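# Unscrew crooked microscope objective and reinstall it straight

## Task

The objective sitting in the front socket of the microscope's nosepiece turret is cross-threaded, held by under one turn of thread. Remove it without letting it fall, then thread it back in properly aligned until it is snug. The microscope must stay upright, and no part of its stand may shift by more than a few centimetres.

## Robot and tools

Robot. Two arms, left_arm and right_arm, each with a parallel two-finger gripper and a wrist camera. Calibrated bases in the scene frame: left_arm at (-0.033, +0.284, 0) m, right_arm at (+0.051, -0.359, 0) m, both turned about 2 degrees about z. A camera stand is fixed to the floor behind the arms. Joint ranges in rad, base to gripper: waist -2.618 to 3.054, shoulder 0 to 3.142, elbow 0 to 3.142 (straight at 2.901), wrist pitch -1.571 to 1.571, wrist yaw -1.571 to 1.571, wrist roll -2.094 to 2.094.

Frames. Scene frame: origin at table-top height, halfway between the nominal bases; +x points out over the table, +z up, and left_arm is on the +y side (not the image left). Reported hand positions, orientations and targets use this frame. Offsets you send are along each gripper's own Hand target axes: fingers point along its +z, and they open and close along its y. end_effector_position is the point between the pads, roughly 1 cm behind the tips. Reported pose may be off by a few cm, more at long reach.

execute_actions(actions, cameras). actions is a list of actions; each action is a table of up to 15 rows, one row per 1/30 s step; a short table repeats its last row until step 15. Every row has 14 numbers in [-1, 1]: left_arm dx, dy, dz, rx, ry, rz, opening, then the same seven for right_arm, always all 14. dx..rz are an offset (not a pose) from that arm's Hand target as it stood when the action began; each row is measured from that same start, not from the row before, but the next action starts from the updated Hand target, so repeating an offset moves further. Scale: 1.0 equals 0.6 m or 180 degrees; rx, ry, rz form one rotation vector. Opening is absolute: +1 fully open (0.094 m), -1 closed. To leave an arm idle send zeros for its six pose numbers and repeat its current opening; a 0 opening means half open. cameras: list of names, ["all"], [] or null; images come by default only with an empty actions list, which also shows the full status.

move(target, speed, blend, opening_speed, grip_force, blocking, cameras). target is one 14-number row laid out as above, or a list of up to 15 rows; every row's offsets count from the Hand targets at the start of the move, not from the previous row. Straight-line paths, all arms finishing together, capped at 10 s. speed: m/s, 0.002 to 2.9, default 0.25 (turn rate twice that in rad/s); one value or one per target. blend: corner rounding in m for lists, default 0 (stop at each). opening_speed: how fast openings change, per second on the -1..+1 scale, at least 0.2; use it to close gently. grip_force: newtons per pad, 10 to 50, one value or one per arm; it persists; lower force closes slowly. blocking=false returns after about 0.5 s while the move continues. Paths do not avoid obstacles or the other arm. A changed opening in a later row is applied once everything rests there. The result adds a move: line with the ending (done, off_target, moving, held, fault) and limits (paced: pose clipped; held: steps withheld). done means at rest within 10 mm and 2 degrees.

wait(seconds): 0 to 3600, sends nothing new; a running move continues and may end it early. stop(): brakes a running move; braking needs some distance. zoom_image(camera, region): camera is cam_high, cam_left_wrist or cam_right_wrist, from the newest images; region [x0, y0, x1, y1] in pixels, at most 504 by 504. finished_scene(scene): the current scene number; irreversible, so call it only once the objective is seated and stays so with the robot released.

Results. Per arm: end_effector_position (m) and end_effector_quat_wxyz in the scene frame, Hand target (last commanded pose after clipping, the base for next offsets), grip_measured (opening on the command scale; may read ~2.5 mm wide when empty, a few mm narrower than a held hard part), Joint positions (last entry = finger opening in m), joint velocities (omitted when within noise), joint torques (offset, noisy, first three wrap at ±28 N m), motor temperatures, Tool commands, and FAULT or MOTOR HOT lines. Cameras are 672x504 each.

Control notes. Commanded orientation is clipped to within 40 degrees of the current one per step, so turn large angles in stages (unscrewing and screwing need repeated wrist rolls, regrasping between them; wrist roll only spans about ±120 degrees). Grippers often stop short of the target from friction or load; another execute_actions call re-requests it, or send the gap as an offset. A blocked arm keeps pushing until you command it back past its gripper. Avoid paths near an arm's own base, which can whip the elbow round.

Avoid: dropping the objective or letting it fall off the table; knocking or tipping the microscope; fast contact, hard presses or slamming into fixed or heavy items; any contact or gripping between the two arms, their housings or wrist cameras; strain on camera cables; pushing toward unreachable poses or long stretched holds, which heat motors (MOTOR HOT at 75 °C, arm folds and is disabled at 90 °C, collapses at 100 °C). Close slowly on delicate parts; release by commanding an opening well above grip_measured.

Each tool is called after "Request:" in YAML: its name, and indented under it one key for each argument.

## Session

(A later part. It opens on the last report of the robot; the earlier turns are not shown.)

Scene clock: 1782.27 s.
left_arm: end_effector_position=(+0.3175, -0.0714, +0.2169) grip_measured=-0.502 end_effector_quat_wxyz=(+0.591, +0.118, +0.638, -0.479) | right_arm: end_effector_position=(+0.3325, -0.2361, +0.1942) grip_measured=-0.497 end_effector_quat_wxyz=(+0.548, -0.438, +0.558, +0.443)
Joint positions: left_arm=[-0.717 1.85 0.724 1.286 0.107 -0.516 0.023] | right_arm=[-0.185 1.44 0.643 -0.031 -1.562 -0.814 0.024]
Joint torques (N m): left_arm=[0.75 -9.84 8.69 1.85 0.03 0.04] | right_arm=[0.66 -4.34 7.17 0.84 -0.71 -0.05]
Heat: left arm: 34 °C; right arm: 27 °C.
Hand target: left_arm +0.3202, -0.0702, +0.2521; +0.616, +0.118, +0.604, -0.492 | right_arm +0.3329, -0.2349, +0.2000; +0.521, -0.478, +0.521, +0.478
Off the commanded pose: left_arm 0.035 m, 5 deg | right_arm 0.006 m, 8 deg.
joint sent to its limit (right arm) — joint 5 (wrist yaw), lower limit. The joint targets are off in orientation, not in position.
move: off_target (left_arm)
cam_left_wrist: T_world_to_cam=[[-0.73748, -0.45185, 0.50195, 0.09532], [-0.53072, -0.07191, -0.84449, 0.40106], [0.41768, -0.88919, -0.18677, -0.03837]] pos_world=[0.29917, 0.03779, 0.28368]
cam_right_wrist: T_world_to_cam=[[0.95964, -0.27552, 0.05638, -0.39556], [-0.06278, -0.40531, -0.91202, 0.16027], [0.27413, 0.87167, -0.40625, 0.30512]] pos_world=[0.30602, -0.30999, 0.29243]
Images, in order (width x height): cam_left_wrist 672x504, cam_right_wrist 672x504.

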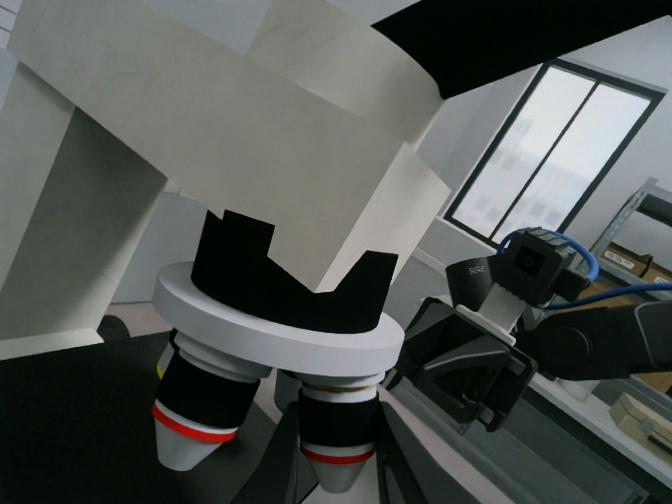

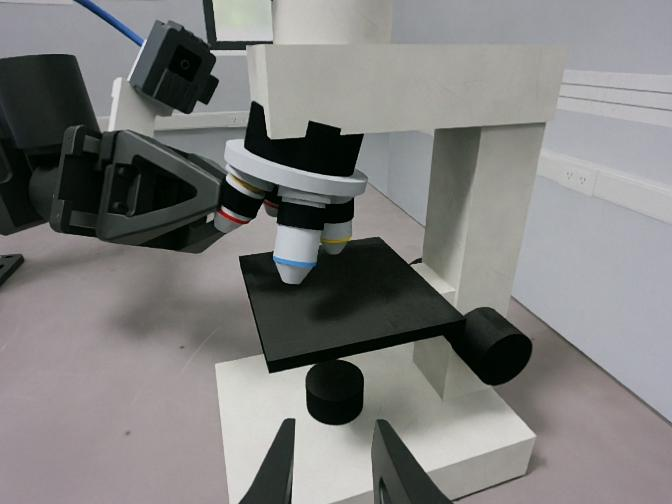

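Request:
move:
  target:
    - [-0.0065,-0.0019,0.0009,0,0,0,-0.6,0,0,0,0,0,0,-0.5]
  speed: 0.04
  cameras: ["cam_right_wrist","cam_left_wrist"]

Request:
zoom_image:
  camera: "cam_right_wrist"
  region: [215, 155, 285, 215]

Request:
zoom_image:
  camera: "cam_left_wrist"
  region: [280, 350, 400, 410]

Scene clock: 1788.87 s.
left_arm: end_effector_position=(+0.3174, -0.0709, +0.2173) grip_measured=-0.502 end_effector_quat_wxyz=(+0.588, +0.119, +0.641, -0.478) | right_arm: end_effector_position=(+0.3325, -0.2361, +0.1942) grip_measured=-0.497 end_effector_quat_wxyz=(+0.548, -0.438, +0.558, +0.443)
Joint positions: left_arm=[-0.716 1.838 0.724 1.264 0.111 -0.516 0.023] | right_arm=[-0.185 1.44 0.643 -0.031 -1.562 -0.814 0.024]
Joint torques (N m): left_arm=[0.8 -9.95 8.96 1.9 0.01 0.03] | right_arm=[0.68 -4.36 7.15 0.84 -0.71 -0.05]
Heat: left arm: 35 °C; right arm: 27 °C.
Hand target: left_arm +0.3206, -0.0693, +0.2562; +0.616, +0.118, +0.604, -0.492 | right_arm +0.3329, -0.2349, +0.2000; +0.521, -0.478, +0.521, +0.478
Off the commanded pose: left_arm 0.039 m, 6 deg | right_arm 0.006 m, 8 deg.
joint sent to its limit (right arm) — joint 5 (wrist yaw), lower limit. The joint targets are off in orientation, not in position.
move: off_target (left_arm)
cam_left_wrist: T_world_to_cam=[[-0.73456, -0.45449, 0.50384, 0.09379], [-0.53686, -0.06483, -0.84118, 0.40311], [0.41497, -0.88839, -0.19637, -0.03486]] pos_world=[0.29977, 0.03779, 0.28499]
cam_right_wrist: T_world_to_cam=[[0.95964, -0.27552, 0.05638, -0.39556], [-0.06278, -0.40531, -0.91202, 0.16027], [0.27413, 0.87167, -0.40625, 0.30512]] pos_world=[0.30602, -0.30999, 0.29243]
Images, in order (width x height): cam_left_wrist 672x504, cam_right_wrist 672x504.

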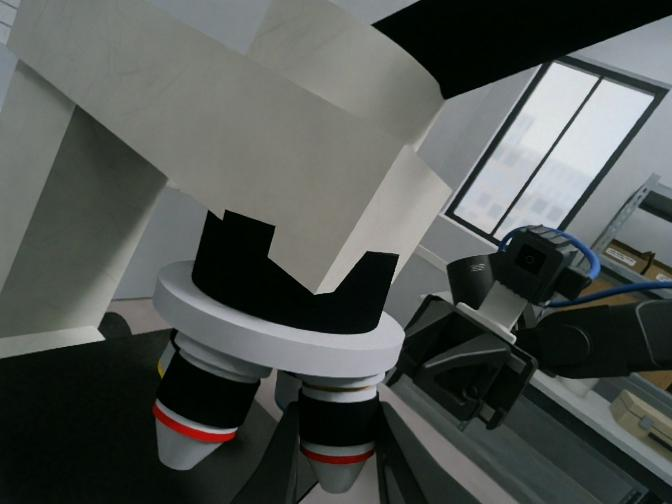

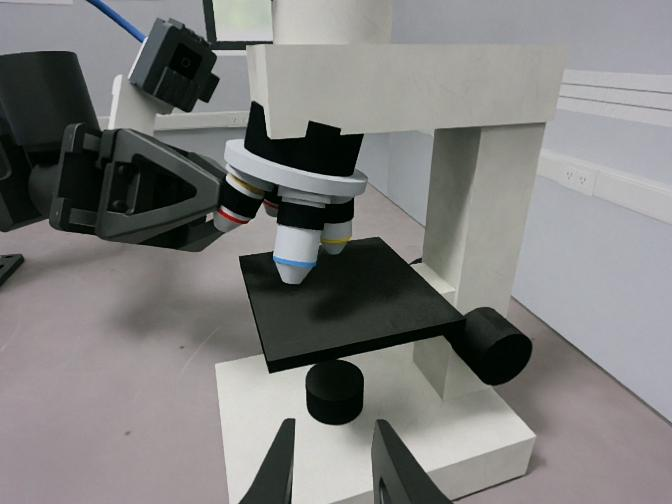

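Scaled by 7.200 from the camera's image (finer frame: 960x720).

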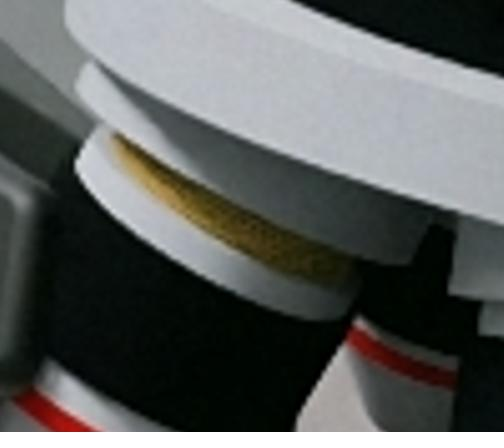

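Scaled by 4.200 from the camera's image (finer frame: 960x720).

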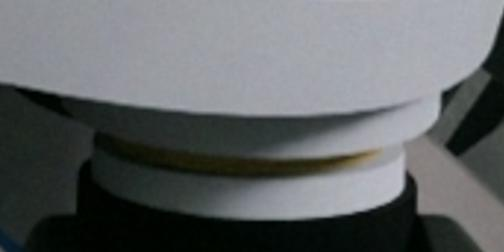

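Request:
move:
  target:
    - [0.0064,-0.0153,0.0055,-0.0984,-0.0047,0.0407,-0.6,0,0,0,0,0,0,-0.5]
    - [0.0075,-0.0207,0.0089,-0.2216,-0.0050,0.0989,-0.6,0,0,0,0,0,0,-0.5]
  speed: 0.08
  blend: [0.01,0]
  cameras: ["cam_right_wrist","cam_left_wrist"]

Request:
zoom_image:
  camera: "cam_right_wrist"
  region: [215, 155, 285, 215]

Request:
zoom_image:
  camera: "cam_left_wrist"
  region: [280, 350, 400, 410]

Scene clock: 1821.53 s.
left_arm: end_effector_position=(+0.3126, -0.0774, +0.2207) grip_measured=-0.502 end_effector_quat_wxyz=(+0.663, +0.030, +0.736, -0.134) | right_arm: end_effector_position=(+0.3325, -0.2361, +0.1942) grip_measured=-0.497 end_effector_quat_wxyz=(+0.548, -0.438, +0.558, +0.443)
Joint positions: left_arm=[-1.042 1.787 0.998 0.662 -0.835 -0.253 0.023] | right_arm=[-0.185 1.44 0.643 -0.031 -1.562 -0.814 0.024]
Joint torques (N m): left_arm=[-1.37 -8.24 11.23 2.17 -0.55 0.05] | right_arm=[0.66 -4.31 7.16 0.84 -0.72 -0.06]
Heat: left arm: 36 °C; right arm: 27 °C.
Hand target: left_arm +0.3136, -0.0815, +0.2591; +0.691, -0.012, +0.705, -0.159 | right_arm +0.3329, -0.2349, +0.2000; +0.521, -0.478, +0.521, +0.478
Off the commanded pose: left_arm 0.039 m, 7 deg | right_arm 0.006 m, 8 deg.
joint sent to its limit (right arm) — joint 5 (wrist yaw), lower limit. The joint targets are off in orientation, not in position.
move: off_target (left_arm)
cam_left_wrist: T_world_to_cam=[[-0.26881, -0.94083, 0.20637, -0.03201], [-0.51912, -0.03896, -0.85381, 0.40214], [0.81133, -0.33665, -0.47793, -0.05704]] pos_world=[0.24644, -0.03365, 0.3227]
cam_right_wrist: T_world_to_cam=[[0.95964, -0.27552, 0.05638, -0.39556], [-0.06278, -0.40531, -0.91202, 0.16027], [0.27413, 0.87167, -0.40625, 0.30512]] pos_world=[0.30602, -0.30999, 0.29243]
Images, in order (width x height): cam_left_wrist 672x504, cam_right_wrist 672x504.

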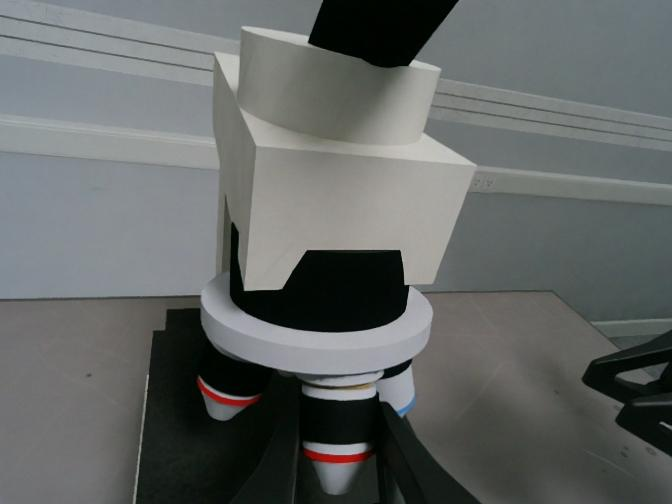

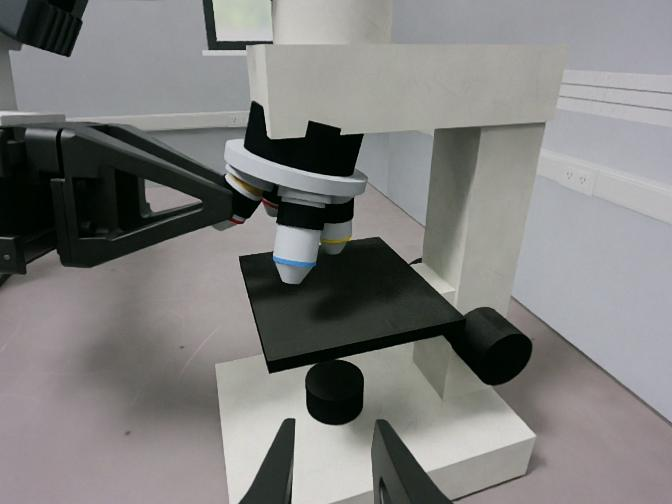

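Scaled by 7.200 from the camera's image (finer frame: 960x720).

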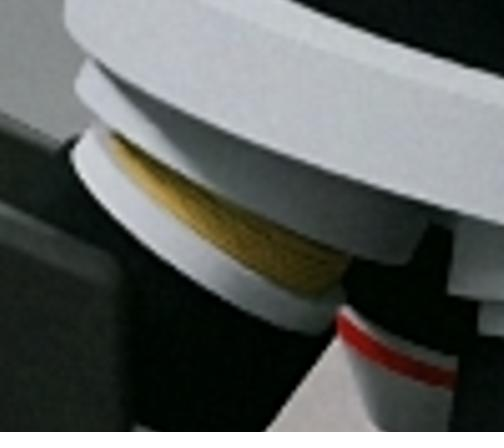

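Scaled by 4.200 from the camera's image (finer frame: 960x720).

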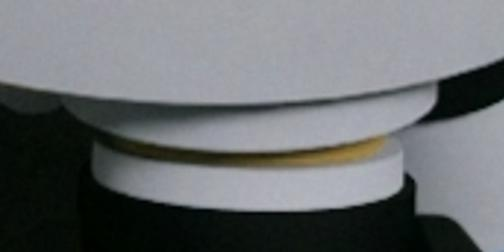

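Request:
move:
  target:
    - [0.0060,0.0016,0.0001,0.0005,-0.0086,-0.0049,-0.6,0,0,0,0,0,0,-0.5]
  speed: 0.04
  cameras: ["cam_right_wrist","cam_left_wrist"]

Request:
zoom_image:
  camera: "cam_right_wrist"
  region: [215, 155, 285, 215]

Request:
zoom_image:
  camera: "cam_left_wrist"
  region: [280, 350, 400, 410]

Scene clock: 1834.20 s.
left_arm: end_effector_position=(+0.3135, -0.0780, +0.2207) grip_measured=-0.502 end_effector_quat_wxyz=(+0.672, +0.021, +0.728, -0.133) | right_arm: end_effector_position=(+0.3325, -0.2361, +0.1942) grip_measured=-0.497 end_effector_quat_wxyz=(+0.548, -0.438, +0.558, +0.443)
Joint positions: left_arm=[-1.047 1.811 0.998 0.718 -0.859 -0.238 0.023] | right_arm=[-0.185 1.44 0.643 -0.031 -1.562 -0.814 0.024]
Joint torques (N m): left_arm=[-0.95 -8.28 9.54 2.36 -0.36 0.06] | right_arm=[0.64 -4.36 7.2 0.84 -0.73 -0.07]
Heat: left arm: 38 °C; right arm: 27 °C.
Hand target: left_arm +0.3137, -0.0814, +0.2553; +0.699, -0.019, +0.695, -0.165 | right_arm +0.3329, -0.2349, +0.2000; +0.521, -0.478, +0.521, +0.478
Off the commanded pose: left_arm 0.035 m, 8 deg | right_arm 0.006 m, 8 deg.
joint sent to its limit (right arm) — joint 5 (wrist yaw), lower limit. The joint targets are off in orientation, not in position.
move: off_target (left_arm)
cam_left_wrist: T_world_to_cam=[[-0.256, -0.94289, 0.2131, -0.03806], [-0.50022, -0.05943, -0.86386, 0.39737], [0.82719, -0.32775, -0.45644, -0.06708]] pos_world=[0.24451, -0.03426, 0.32077]
cam_right_wrist: T_world_to_cam=[[0.95964, -0.27552, 0.05638, -0.39556], [-0.06278, -0.40531, -0.91202, 0.16027], [0.27413, 0.87167, -0.40625, 0.30512]] pos_world=[0.30602, -0.30999, 0.29243]
Images, in order (width x height): cam_left_wrist 672x504, cam_right_wrist 672x504.

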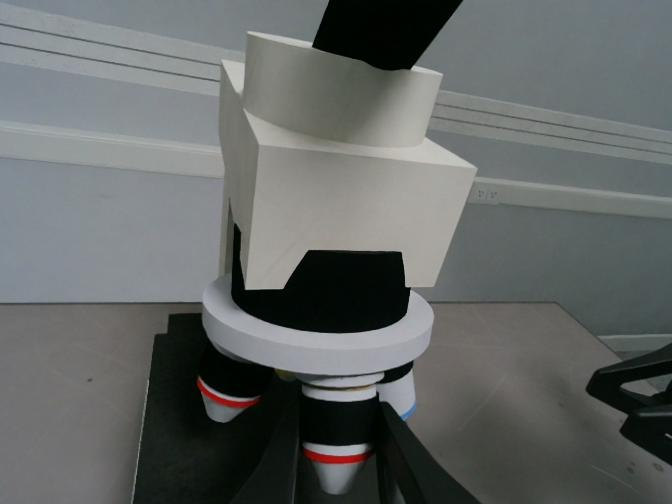

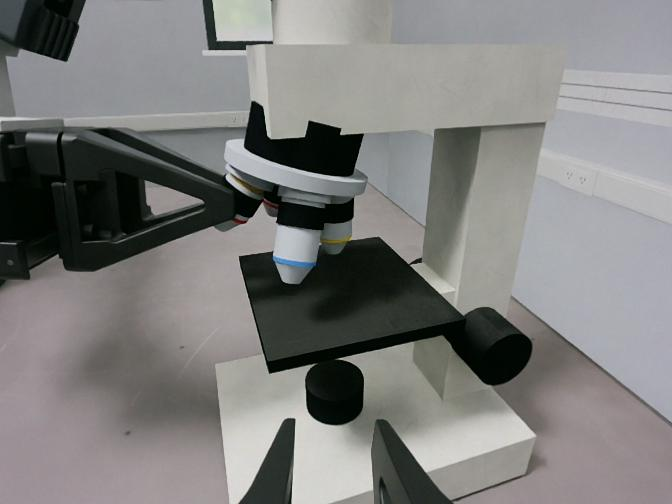

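Scaled by 7.200 from the camera's image (finer frame: 960x720).

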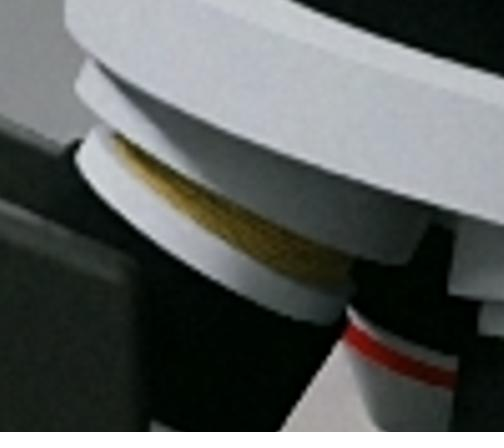

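Scaled by 4.200 from the camera's image (finer frame: 960x720).

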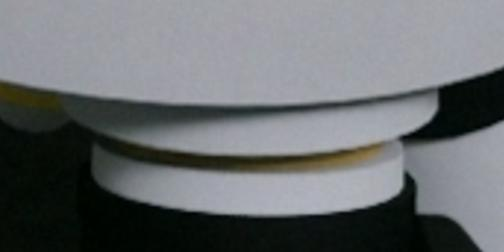

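Request:
move:
  target:
    - [0.0525,0.0087,0.0046,-0.1501,0.0099,0.1033,-0.6,0,0,0,0,0,0,-0.5]
  speed: 0.08
  cameras: ["cam_right_wrist","cam_left_wrist"]

Request:
zoom_image:
  camera: "cam_right_wrist"
  region: [215, 155, 285, 215]

Request:
zoom_image:
  camera: "cam_left_wrist"
  region: [280, 350, 400, 410]

Scene clock: 1846.27 s.
left_arm: end_effector_position=(+0.3170, -0.0790, +0.2173) grip_measured=-0.502 end_effector_quat_wxyz=(+0.679, -0.053, +0.721, +0.124) | right_arm: end_effector_position=(+0.3325, -0.2361, +0.1942) grip_measured=-0.497 end_effector_quat_wxyz=(+0.548, -0.438, +0.558, +0.443)
Joint positions: left_arm=[-1.128 2.074 1.412 0.362 -1.413 -0.188 0.023] | right_arm=[-0.185 1.44 0.643 -0.031 -1.562 -0.814 0.024]
Joint torques (N m): left_arm=[-0.54 -8.91 10.19 1.26 -0.3 -0.12] | right_arm=[0.65 -4.37 7.16 0.83 -0.71 -0.06]
Heat: left arm: 37 °C; right arm: 27 °C.
Hand target: left_arm +0.3169, -0.0850, +0.2238; +0.682, -0.068, +0.719, +0.115 | right_arm +0.3329, -0.2349, +0.2000; +0.521, -0.478, +0.521, +0.478
Off the commanded pose: left_arm 0.009 m, 2 deg | right_arm 0.006 m, 8 deg.
joint sent to its limit (right arm) — joint 5 (wrist yaw), lower limit. The joint targets are off in orientation, not in position.
move: done
cam_left_wrist: T_world_to_cam=[[0.19549, -0.97888, -0.05986, -0.12394], [-0.46695, -0.03923, -0.88341, 0.39145], [0.8624, 0.20065, -0.46476, -0.03938]] pos_world=[0.24097, -0.09806, 0.32009]
cam_right_wrist: T_world_to_cam=[[0.95964, -0.27552, 0.05638, -0.39556], [-0.06278, -0.40531, -0.91202, 0.16027], [0.27413, 0.87167, -0.40625, 0.30512]] pos_world=[0.30602, -0.30999, 0.29243]
Images, in order (width x height): cam_left_wrist 672x504, cam_right_wrist 672x504.

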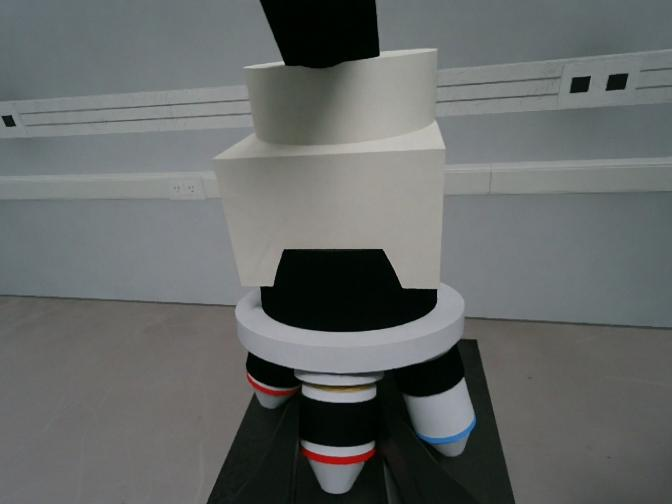

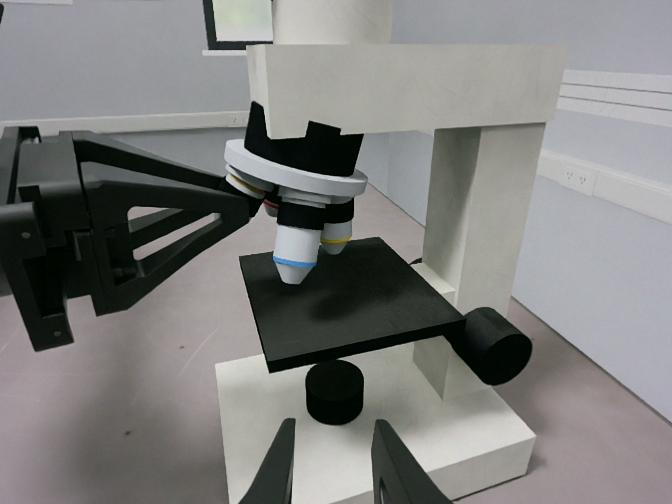

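Scaled by 7.200 from the camera's image (finer frame: 960x720).

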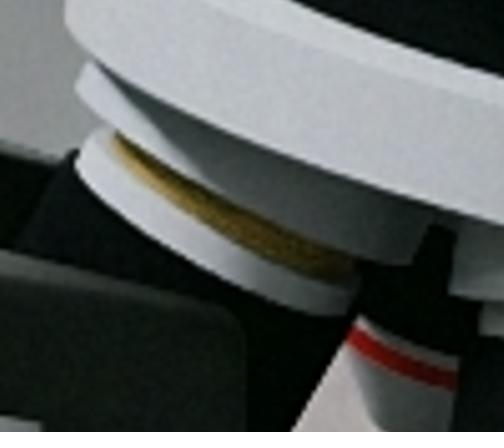

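Scaled by 4.200 from the camera's image (finer frame: 960x720).

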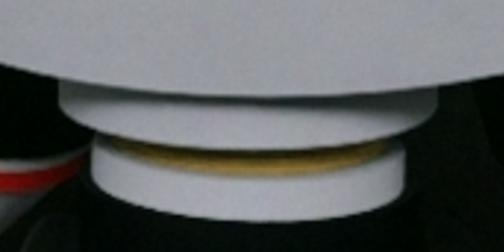

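Request:
move:
  target:
    - [0.0202,-0.0002,-0.0040,0,0,0,-0.6,0,0,0,0,0,0,-0.5]
  speed: 0.04
  cameras: ["cam_right_wrist"]

Request:
zoom_image:
  camera: "cam_right_wrist"
  region: [215, 155, 285, 215]

Scene clock: 1849.90 s.
left_arm: end_effector_position=(+0.3154, -0.0813, +0.2132) grip_measured=-0.502 end_effector_quat_wxyz=(+0.681, -0.060, +0.721, +0.116) | right_arm: end_effector_position=(+0.3325, -0.2361, +0.1942) grip_measured=-0.497 end_effector_quat_wxyz=(+0.548, -0.438, +0.558, +0.443)
Joint positions: left_arm=[-1.134 2.084 1.412 0.363 -1.416 -0.22 0.023] | right_arm=[-0.185 1.44 0.643 -0.031 -1.562 -0.814 0.024]
Joint torques (N m): left_arm=[-0.76 -8.51 8.47 1.23 -0.34 -0.12] | right_arm=[0.69 -4.34 7.17 0.85 -0.72 -0.06]
Heat: left arm: 36 °C; right arm: 27 °C.
Hand target: left_arm +0.3138, -0.0852, +0.2118; +0.682, -0.068, +0.719, +0.115 | right_arm +0.3329, -0.2349, +0.2000; +0.521, -0.478, +0.521, +0.478
Off the commanded pose: left_arm 0.004 m, 1 deg | right_arm 0.006 m, 8 deg.
joint sent to its limit (right arm) — joint 5 (wrist yaw), lower limit. The joint targets are off in orientation, not in position.
move: done
cam_right_wrist: T_world_to_cam=[[0.95964, -0.27552, 0.05638, -0.39556], [-0.06278, -0.40531, -0.91202, 0.16027], [0.27413, 0.87167, -0.40625, 0.30512]] pos_world=[0.30602, -0.30999, 0.29243]

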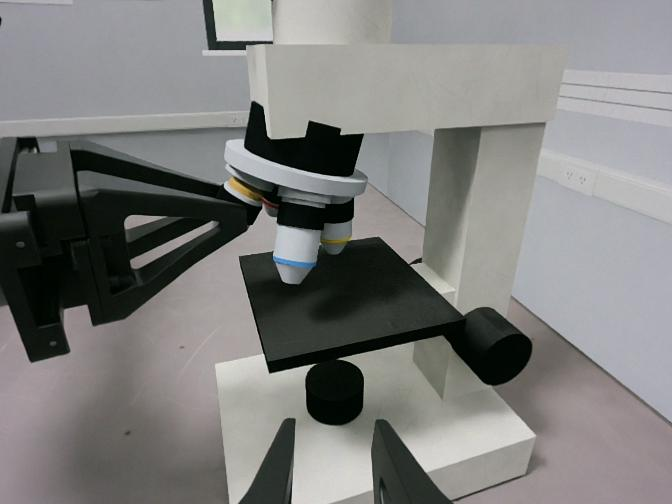

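Scaled by 7.200 from the camera's image (finer frame: 960x720).

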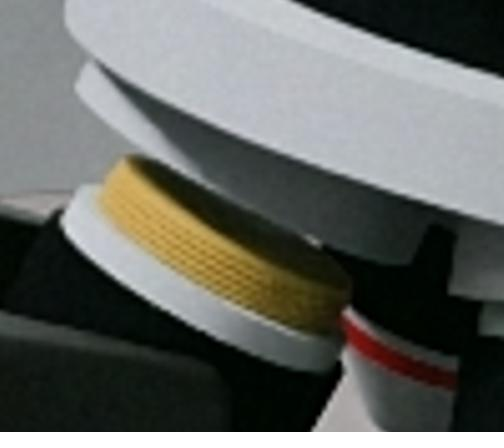

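Request:
move:
  target:
    - [0.0108,0.0043,-0.0189,0,0,0,-0.6,0,0,0,0,0,0,-0.5]
    - [0.0058,0.0279,-0.0179,0.1522,0.0096,-0.0730,-0.6,0,0,0,0,0,0,-0.5]
    - [0.0160,0.0313,-0.0164,0.3733,0.0043,-0.1897,-0.6,0,0,0,0,0,0,-0.5]
    - [0.0150,0.0271,-0.0003,0.3733,0.0043,-0.1897,-0.6,0,0,0,0,0,0,-0.5]
  speed: [0.1, 0.2, 0.2, 0.06]
  blend: [0,0.01,0,0]

Scene clock: 1951.83 s.
left_arm: end_effector_position=(+0.3060, -0.0664, +0.1905) grip_measured=-0.502 end_effector_quat_wxyz=(+0.591, +0.117, +0.639, -0.479) | right_arm: end_effector_position=(+0.3325, -0.2361, +0.1942) grip_measured=-0.497 end_effector_quat_wxyz=(+0.548, -0.438, +0.558, +0.443)
Joint positions: left_arm=[-0.732 1.918 0.652 1.424 0.092 -0.515 0.023] | right_arm=[-0.185 1.44 0.643 -0.031 -1.562 -0.814 0.024]
Joint torques (N m): left_arm=[0.25 -6.17 7.35 2 0.06 0] | right_arm=[0.68 -4.33 7.17 0.83 -0.71 -0.06]
Heat: left arm: 30 °C; right arm: 27 °C.
Hand target: left_arm +0.3089, -0.0690, +0.2041; +0.604, +0.118, +0.617, -0.490 | right_arm +0.3329, -0.2349, +0.2000; +0.521, -0.478, +0.521, +0.478
Off the commanded pose: left_arm 0.014 m, 3 deg | right_arm 0.006 m, 8 deg.
joint sent to its limit (right arm) — joint 5 (wrist yaw), lower limit. The joint targets are off in orientation, not in position.
move: off_target (left_arm)

Request:
move:
  target:
    - [-0.0367,-0.0193,0.0125,0.0043,-0.0103,0.0040,-0.6,0,0,0,0,0,0,-0.5]
    - [-0.0533,-0.0281,0.0203,0.0043,-0.0103,0.0040,-0.6,0,0,0,0,0,0,-0.5]
    - [-0.0603,-0.0271,0.0261,0.0043,-0.0103,0.0040,-0.6,0,0,0,0,0,0,-0.5]
    - [-0.0664,-0.0264,0.0274,0.0043,-0.0103,0.0040,-0.6,0,0,0,0,0,0,-0.5]
    - [-0.0725,-0.0241,0.0302,0.0043,-0.0103,0.0040,-0.6,0,0,0,0,0,0,-0.5]
  speed: 0.05
  cameras: ["cam_left_wrist","cam_right_wrist"]

Request:
zoom_image:
  camera: "cam_right_wrist"
  region: [215, 155, 285, 215]

Request:
zoom_image:
  camera: "cam_left_wrist"
  region: [270, 100, 410, 220]

Scene clock: 2047.03 s.
left_arm: end_effector_position=(+0.3174, -0.0713, +0.2170) grip_measured=-0.502 end_effector_quat_wxyz=(+0.591, +0.119, +0.637, -0.480) | right_arm: end_effector_position=(+0.3325, -0.2361, +0.1942) grip_measured=-0.497 end_effector_quat_wxyz=(+0.548, -0.438, +0.558, +0.443)
Joint positions: left_arm=[-0.717 1.851 0.724 1.288 0.109 -0.515 0.023] | right_arm=[-0.185 1.44 0.643 -0.031 -1.562 -0.814 0.024]
Joint torques (N m): left_arm=[0.73 -9.77 8.75 1.82 0.04 0.03] | right_arm=[0.65 -4.34 7.19 0.82 -0.72 -0.07]
Motor temperatures (°C): left_arm=[18 27 28 39 18 17 24] | right_arm=[16 23 27 23 18 17 19]
Heat: left arm: 39 °C; right arm: 27 °C.
Hand target: left_arm +0.3203, -0.0702, +0.2520; +0.616, +0.118, +0.603, -0.492 | right_arm +0.3329, -0.2349, +0.2000; +0.521, -0.478, +0.521, +0.478
Off the commanded pose: left_arm 0.035 m, 5 deg | right_arm 0.006 m, 8 deg.
joint sent to its limit (right arm) — joint 5 (wrist yaw), lower limit. The joint targets are off in orientation, not in position.
move: off_target (left_arm)
cam_left_wrist: T_world_to_cam=[[-0.7385, -0.45102, 0.50119, 0.09585], [-0.5299, -0.07138, -0.84505, 0.40096], [0.41691, -0.88965, -0.18628, -0.03817]] pos_world=[0.29917, 0.03789, 0.28368]
cam_right_wrist: T_world_to_cam=[[0.95964, -0.27552, 0.05638, -0.39556], [-0.06278, -0.40531, -0.91202, 0.16027], [0.27413, 0.87167, -0.40625, 0.30512]] pos_world=[0.30602, -0.30999, 0.29243]

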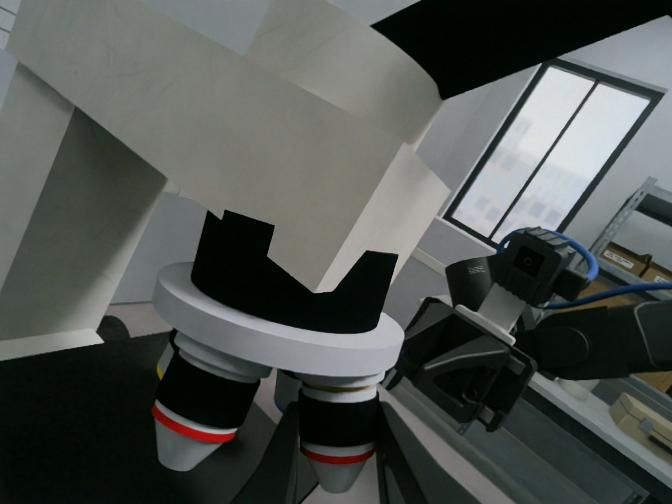

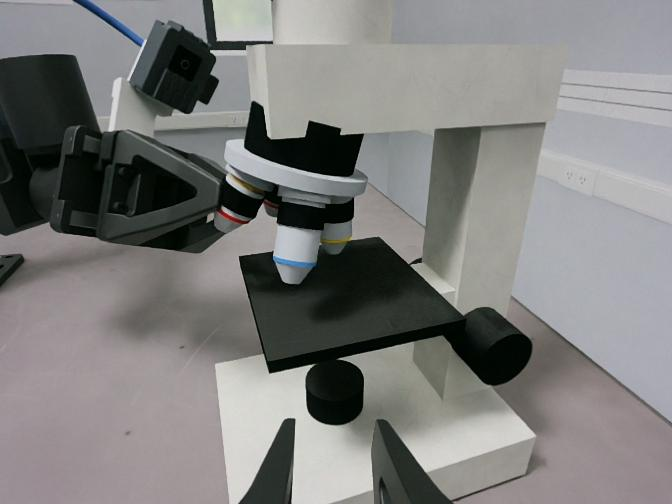

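Scaled by 7.200 from the camera's image (finer frame: 960x720).

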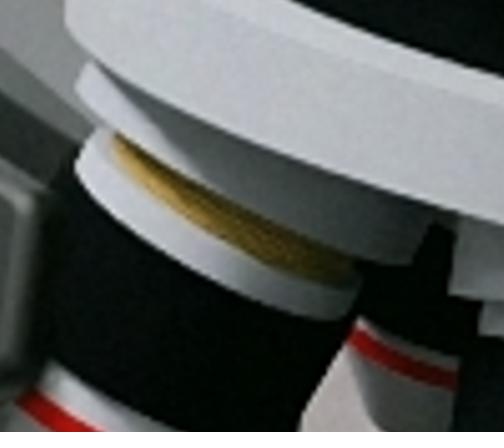

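Scaled by 3.600 from the camera's image (finer frame: 960x720).

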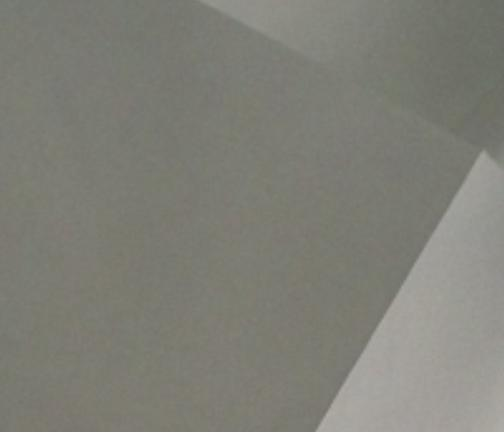

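Request:
move:
  target:
    - [-0.0068,-0.0020,0.0009,0,0,0,-0.6,0,0,0,0,0,0,-0.5]
    - [0.0022,-0.0159,0.0057,-0.0954,-0.0118,0.0390,-0.6,0,0,0,0,0,0,-0.5]
  speed: 0.12
  cameras: ["cam_right_wrist"]

Request:
zoom_image:
  camera: "cam_right_wrist"
  region: [215, 155, 285, 215]

Scene clock: 2066.03 s.
left_arm: end_effector_position=(+0.3159, -0.0746, +0.2182) grip_measured=-0.502 end_effector_quat_wxyz=(+0.644, +0.063, +0.682, -0.340) | right_arm: end_effector_position=(+0.3325, -0.2361, +0.1942) grip_measured=-0.497 end_effector_quat_wxyz=(+0.548, -0.438, +0.558, +0.443)
Joint positions: left_arm=[-0.885 1.779 0.776 1.068 -0.346 -0.372 0.023] | right_arm=[-0.185 1.44 0.643 -0.031 -1.562 -0.814 0.024]
Joint torques (N m): left_arm=[-0.66 -9.74 9.47 1.84 -0.07 0.1] | right_arm=[0.66 -4.33 7.2 0.83 -0.72 -0.05]
Heat: left arm: 38 °C; right arm: 27 °C.
Hand target: left_arm +0.3149, -0.0780, +0.2560; +0.667, +0.053, +0.650, -0.360 | right_arm +0.3329, -0.2349, +0.2000; +0.521, -0.478, +0.521, +0.478
Off the commanded pose: left_arm 0.038 m, 5 deg | right_arm 0.006 m, 8 deg.
joint sent to its limit (right arm) — joint 5 (wrist yaw), lower limit. The joint targets are off in orientation, not in position.
move: off_target (left_arm)
cam_right_wrist: T_world_to_cam=[[0.95964, -0.27552, 0.05638, -0.39556], [-0.06278, -0.40531, -0.91202, 0.16027], [0.27413, 0.87167, -0.40625, 0.30512]] pos_world=[0.30602, -0.30999, 0.29243]

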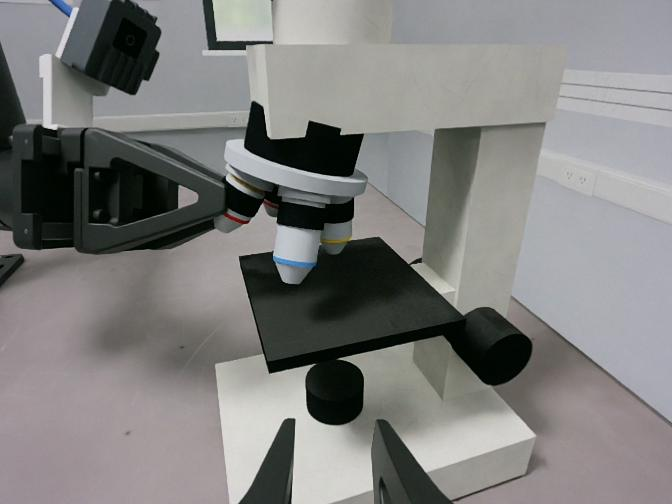

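Scaled by 7.200 from the camera's image (finer frame: 960x720).

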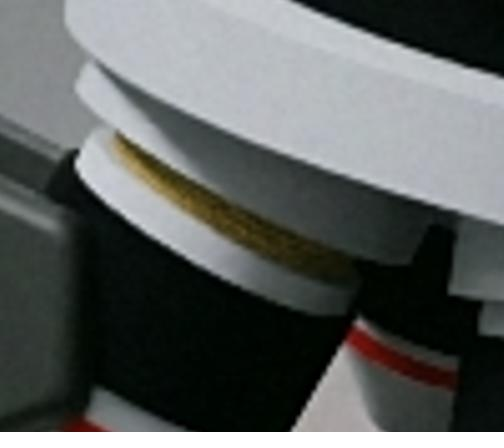

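Request:
move:
  target:
    - [-0.0003,0.0005,-0.0004,0.0015,0.0075,0.0035,-0.6,0,0,0,0,0,0,-0.5]
    - [0.0047,-0.0040,0.0008,-0.1241,-0.0019,0.0606,-0.6,0,0,0,0,0,0,-0.5]
  speed: 0.12
  blend: [0.004,0]
  cameras: ["cam_left_wrist","cam_right_wrist"]

Request:
zoom_image:
  camera: "cam_right_wrist"
  region: [215, 155, 285, 215]

Request:
zoom_image:
  camera: "cam_left_wrist"
  region: [270, 340, 410, 460]

Scene clock: 2100.40 s.
left_arm: end_effector_position=(+0.3128, -0.0775, +0.2201) grip_measured=-0.502 end_effector_quat_wxyz=(+0.673, +0.022, +0.726, -0.141) | right_arm: end_effector_position=(+0.3325, -0.2361, +0.1942) grip_measured=-0.497 end_effector_quat_wxyz=(+0.548, -0.438, +0.558, +0.443)
Joint positions: left_arm=[-1.044 1.807 0.982 0.741 -0.845 -0.239 0.023] | right_arm=[-0.185 1.44 0.643 -0.031 -1.562 -0.814 0.024]
Joint torques (N m): left_arm=[-1.18 -8.1 10.84 2.12 -0.48 0.06] | right_arm=[0.68 -4.33 7.19 0.83 -0.72 -0.06]
Heat: left arm: 39 °C; right arm: 27 °C.
Hand target: left_arm +0.3137, -0.0813, +0.2544; +0.697, -0.017, +0.698, -0.163 | right_arm +0.3329, -0.2349, +0.2000; +0.521, -0.478, +0.521, +0.478
Off the commanded pose: left_arm 0.035 m, 7 deg | right_arm 0.006 m, 8 deg.
joint sent to its limit (right arm) — joint 5 (wrist yaw), lower limit. The joint targets are off in orientation, not in position.
move: off_target (left_arm)
cam_left_wrist: T_world_to_cam=[[-0.26822, -0.9373, 0.22254, -0.03554], [-0.49767, -0.06298, -0.86508, 0.39569], [0.82485, -0.34278, -0.44958, -0.06841]] pos_world=[0.24382, -0.03184, 0.31945]
cam_right_wrist: T_world_to_cam=[[0.95964, -0.27552, 0.05638, -0.39556], [-0.06278, -0.40531, -0.91202, 0.16027], [0.27413, 0.87167, -0.40625, 0.30512]] pos_world=[0.30602, -0.30999, 0.29243]

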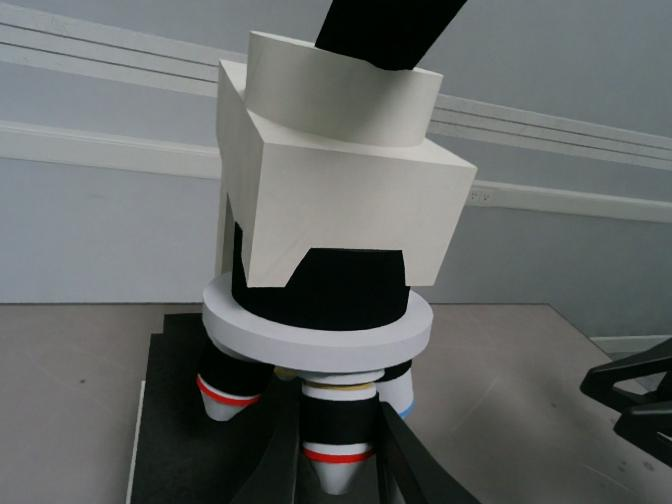

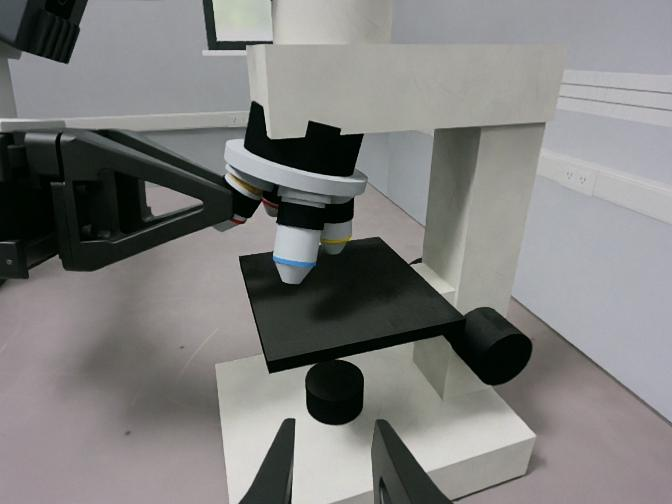

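Scaled by 7.200 from the camera's image (finer frame: 960x720).

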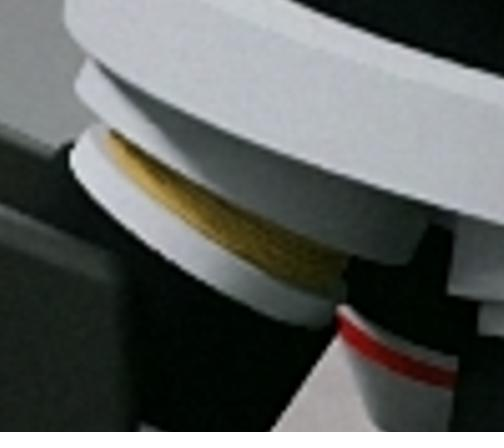

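Scaled by 3.600 from the camera's image (finer frame: 960x720).

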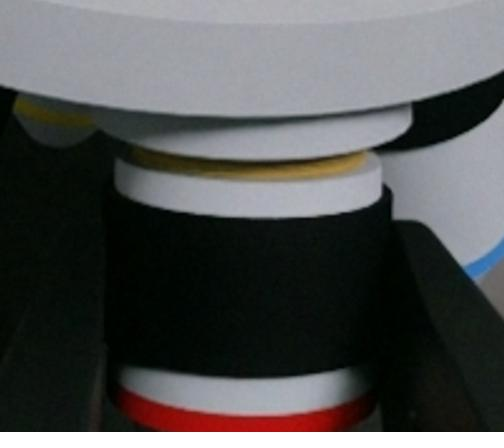

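Request:
move:
  target: [0.0020,-0.0009,0.0030,-0.0073,-0.0003,0.0041,-0.6,0,0,0,0,0,0,-0.5]
  speed: 0.05
  cameras: ["cam_left_wrist","cam_right_wrist"]

Request:
zoom_image:
  camera: "cam_right_wrist"
  region: [215, 155, 285, 215]

Request:
zoom_image:
  camera: "cam_left_wrist"
  region: [270, 340, 410, 460]

Scene clock: 2142.83 s.
left_arm: end_effector_position=(+0.3132, -0.0779, +0.2200) grip_measured=-0.502 end_effector_quat_wxyz=(+0.675, +0.017, +0.726, -0.127) | right_arm: end_effector_position=(+0.3325, -0.2361, +0.1942) grip_measured=-0.497 end_effector_quat_wxyz=(+0.548, -0.438, +0.558, +0.443)
Joint positions: left_arm=[-1.052 1.821 1.002 0.731 -0.88 -0.23 0.023] | right_arm=[-0.185 1.44 0.643 -0.031 -1.562 -0.814 0.024]
Joint torques (N m): left_arm=[-0.85 -8.09 11.04 2.07 -0.41 0.04] | right_arm=[0.66 -4.38 7.17 0.83 -0.72 -0.06]
Heat: left arm: 37 °C; right arm: 27 °C.
Hand target: left_arm +0.3154, -0.0824, +0.2535; +0.698, -0.021, +0.699, -0.151 | right_arm +0.3329, -0.2349, +0.2000; +0.521, -0.478, +0.521, +0.478
Off the commanded pose: left_arm 0.034 m, 7 deg | right_arm 0.006 m, 8 deg.
joint sent to its limit (right arm) — joint 5 (wrist yaw), lower limit. The joint targets are off in orientation, not in position.
move: off_target (left_arm)
cam_left_wrist: T_world_to_cam=[[-0.24387, -0.94717, 0.20832, -0.04098], [-0.49375, -0.06361, -0.86728, 0.39499], [0.83471, -0.31436, -0.45215, -0.06932]] pos_world=[0.2429, -0.03548, 0.31976]
cam_right_wrist: T_world_to_cam=[[0.95964, -0.27552, 0.05638, -0.39556], [-0.06278, -0.40531, -0.91202, 0.16027], [0.27413, 0.87167, -0.40625, 0.30512]] pos_world=[0.30602, -0.30999, 0.29243]

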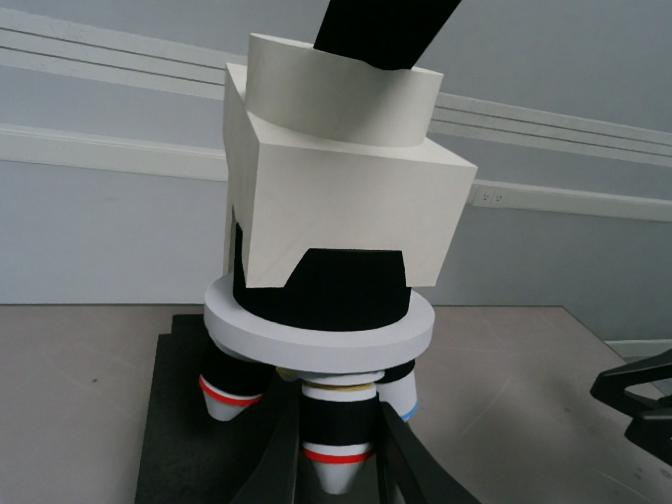

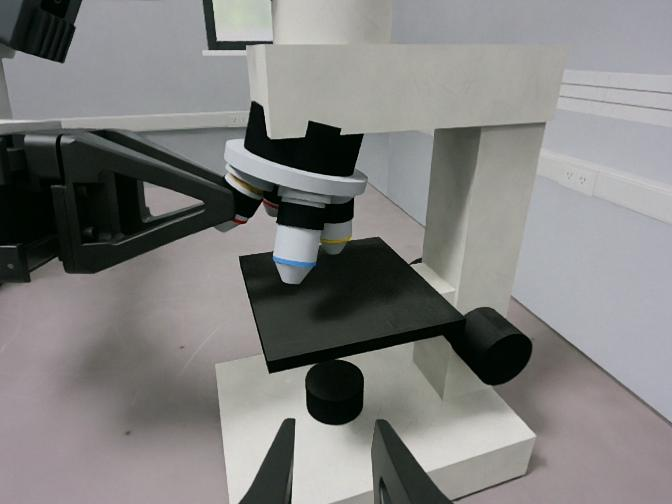

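Scaled by 7.200 from the camera's image (finer frame: 960x720).

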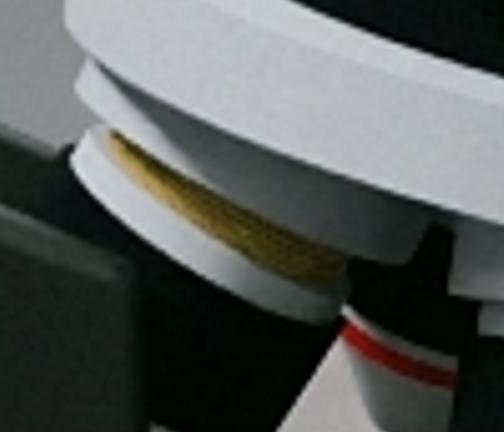

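Scaled by 3.600 from the camera's image (finer frame: 960x720).

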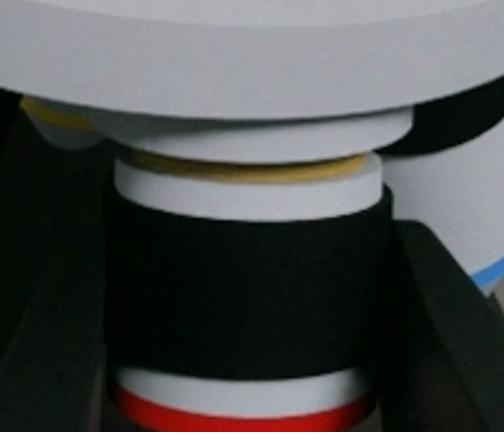

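Request:
move:
  target:
    - [0.0160,0.0015,0.0014,-0.0709,0.0005,0.0497,-0.6,0,0,0,0,0,0,-0.5]
    - [0.0406,0.0060,0.0022,-0.1419,0.0010,0.0993,-0.6,0,0,0,0,0,0,-0.5]
  speed: 0.12
  blend: [0.004,0]
  cameras: ["cam_left_wrist","cam_right_wrist"]

Request:
zoom_image:
  camera: "cam_right_wrist"
  region: [215, 155, 285, 215]

Request:
zoom_image:
  camera: "cam_left_wrist"
  region: [270, 340, 410, 460]

Scene clock: 2170.03 s.
left_arm: end_effector_position=(+0.3170, -0.0788, +0.2179) grip_measured=-0.502 end_effector_quat_wxyz=(+0.684, -0.047, +0.716, +0.128) | right_arm: end_effector_position=(+0.3325, -0.2361, +0.1942) grip_measured=-0.497 end_effector_quat_wxyz=(+0.548, -0.438, +0.558, +0.443)
Joint positions: left_arm=[-1.128 2.081 1.381 0.505 -1.415 -0.074 0.023] | right_arm=[-0.185 1.44 0.643 -0.031 -1.562 -0.814 0.024]
Joint torques (N m): left_arm=[-0.54 -9.17 10.56 1.38 -0.29 -0.01] | right_arm=[0.65 -4.31 7.19 0.84 -0.72 -0.08]
Heat: left arm: 40 °C; right arm: 27 °C.
Hand target: left_arm +0.3168, -0.0850, +0.2291; +0.690, -0.066, +0.711, +0.116 | right_arm +0.3329, -0.2349, +0.2000; +0.521, -0.478, +0.521, +0.478
Off the commanded pose: left_arm 0.013 m, 3 deg | right_arm 0.006 m, 8 deg.
joint sent to its limit (right arm) — joint 5 (wrist yaw), lower limit. The joint targets are off in orientation, not in position.
move: off_target (left_arm)
cam_left_wrist: T_world_to_cam=[[0.19318, -0.97856, -0.07147, -0.12049], [-0.45549, -0.02493, -0.88989, 0.39086], [0.86903, 0.20447, -0.45054, -0.04402]] pos_world=[0.23957, -0.09916, 0.31938]
cam_right_wrist: T_world_to_cam=[[0.95964, -0.27552, 0.05638, -0.39556], [-0.06278, -0.40531, -0.91202, 0.16027], [0.27413, 0.87167, -0.40625, 0.30512]] pos_world=[0.30602, -0.30999, 0.29243]

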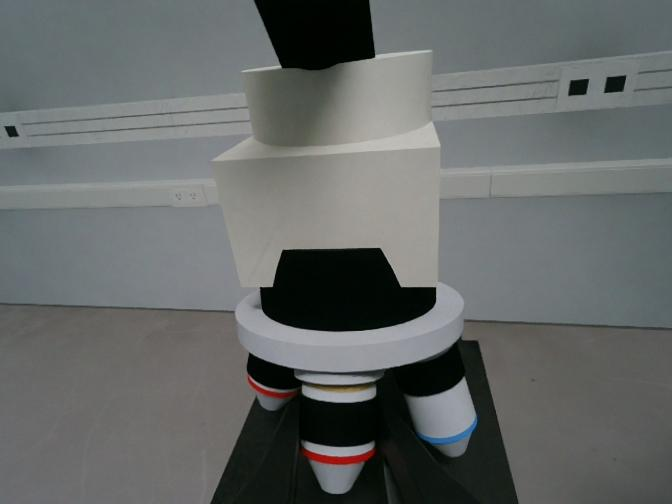

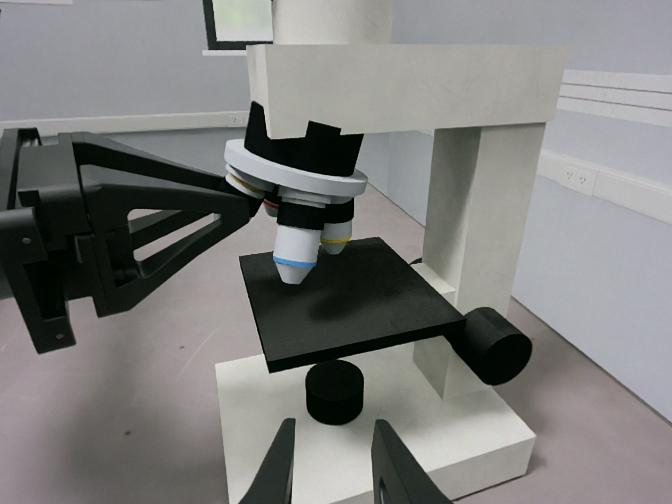

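Scaled by 7.200 from the camera's image (finer frame: 960x720).

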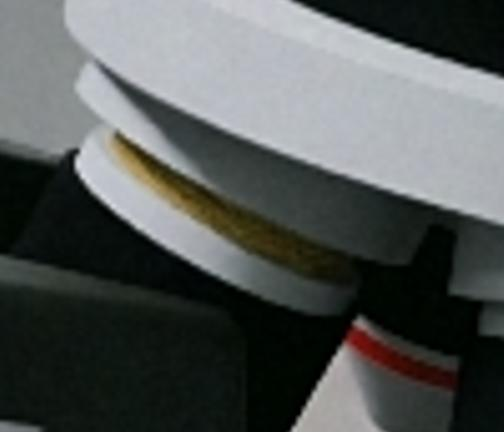

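Scaled by 3.600 from the camera's image (finer frame: 960x720).

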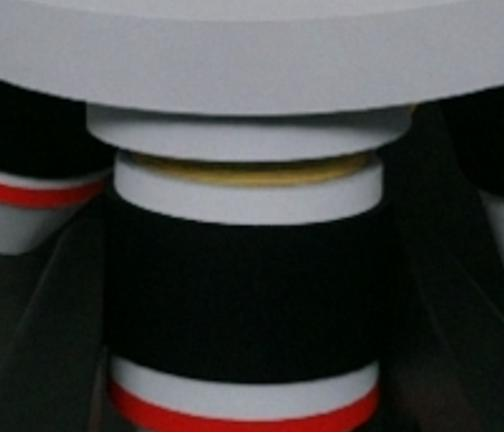

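Request:
move:
  target: [0.0299,-0.0022,0.0006,0,0,0,-0.6,0,0,0,0,0,0,-0.5]
  speed: 0.05
  cameras: ["cam_right_wrist"]

Request:
zoom_image:
  camera: "cam_right_wrist"
  region: [215, 155, 285, 215]

Scene clock: 2183.90 s.
left_arm: end_effector_position=(+0.3181, -0.0810, +0.2134) grip_measured=-0.502 end_effector_quat_wxyz=(+0.689, -0.062, +0.713, +0.117) | right_arm: end_effector_position=(+0.3325, -0.2361, +0.1942) grip_measured=-0.497 end_effector_quat_wxyz=(+0.548, -0.438, +0.558, +0.443)
Joint positions: left_arm=[-1.128 2.103 1.381 0.56 -1.419 -0.079 0.023] | right_arm=[-0.185 1.44 0.643 -0.031 -1.562 -0.814 0.024]
Joint torques (N m): left_arm=[-0.59 -8.65 8.06 1.3 -0.22 -0.03] | right_arm=[0.66 -4.38 7.16 0.83 -0.72 -0.05]
Heat: left arm: 37 °C; right arm: 27 °C.
Hand target: left_arm +0.3168, -0.0850, +0.2110; +0.690, -0.066, +0.711, +0.116 | right_arm +0.3329, -0.2349, +0.2000; +0.521, -0.478, +0.521, +0.478
Off the commanded pose: left_arm 0.005 m, 1 deg | right_arm 0.006 m, 8 deg.
joint sent to its limit (right arm) — joint 5 (wrist yaw), lower limit. The joint targets are off in orientation, not in position.
move: done
cam_right_wrist: T_world_to_cam=[[0.95964, -0.27552, 0.05638, -0.39556], [-0.06278, -0.40531, -0.91202, 0.16027], [0.27413, 0.87167, -0.40625, 0.30512]] pos_world=[0.30602, -0.30999, 0.29243]

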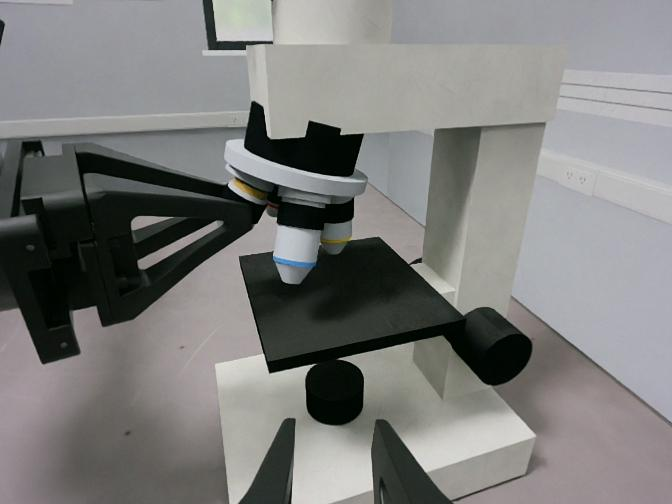

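Scaled by 7.200 from the camera's image (finer frame: 960x720).

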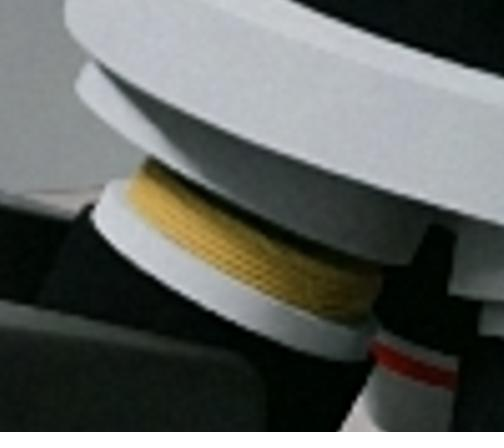

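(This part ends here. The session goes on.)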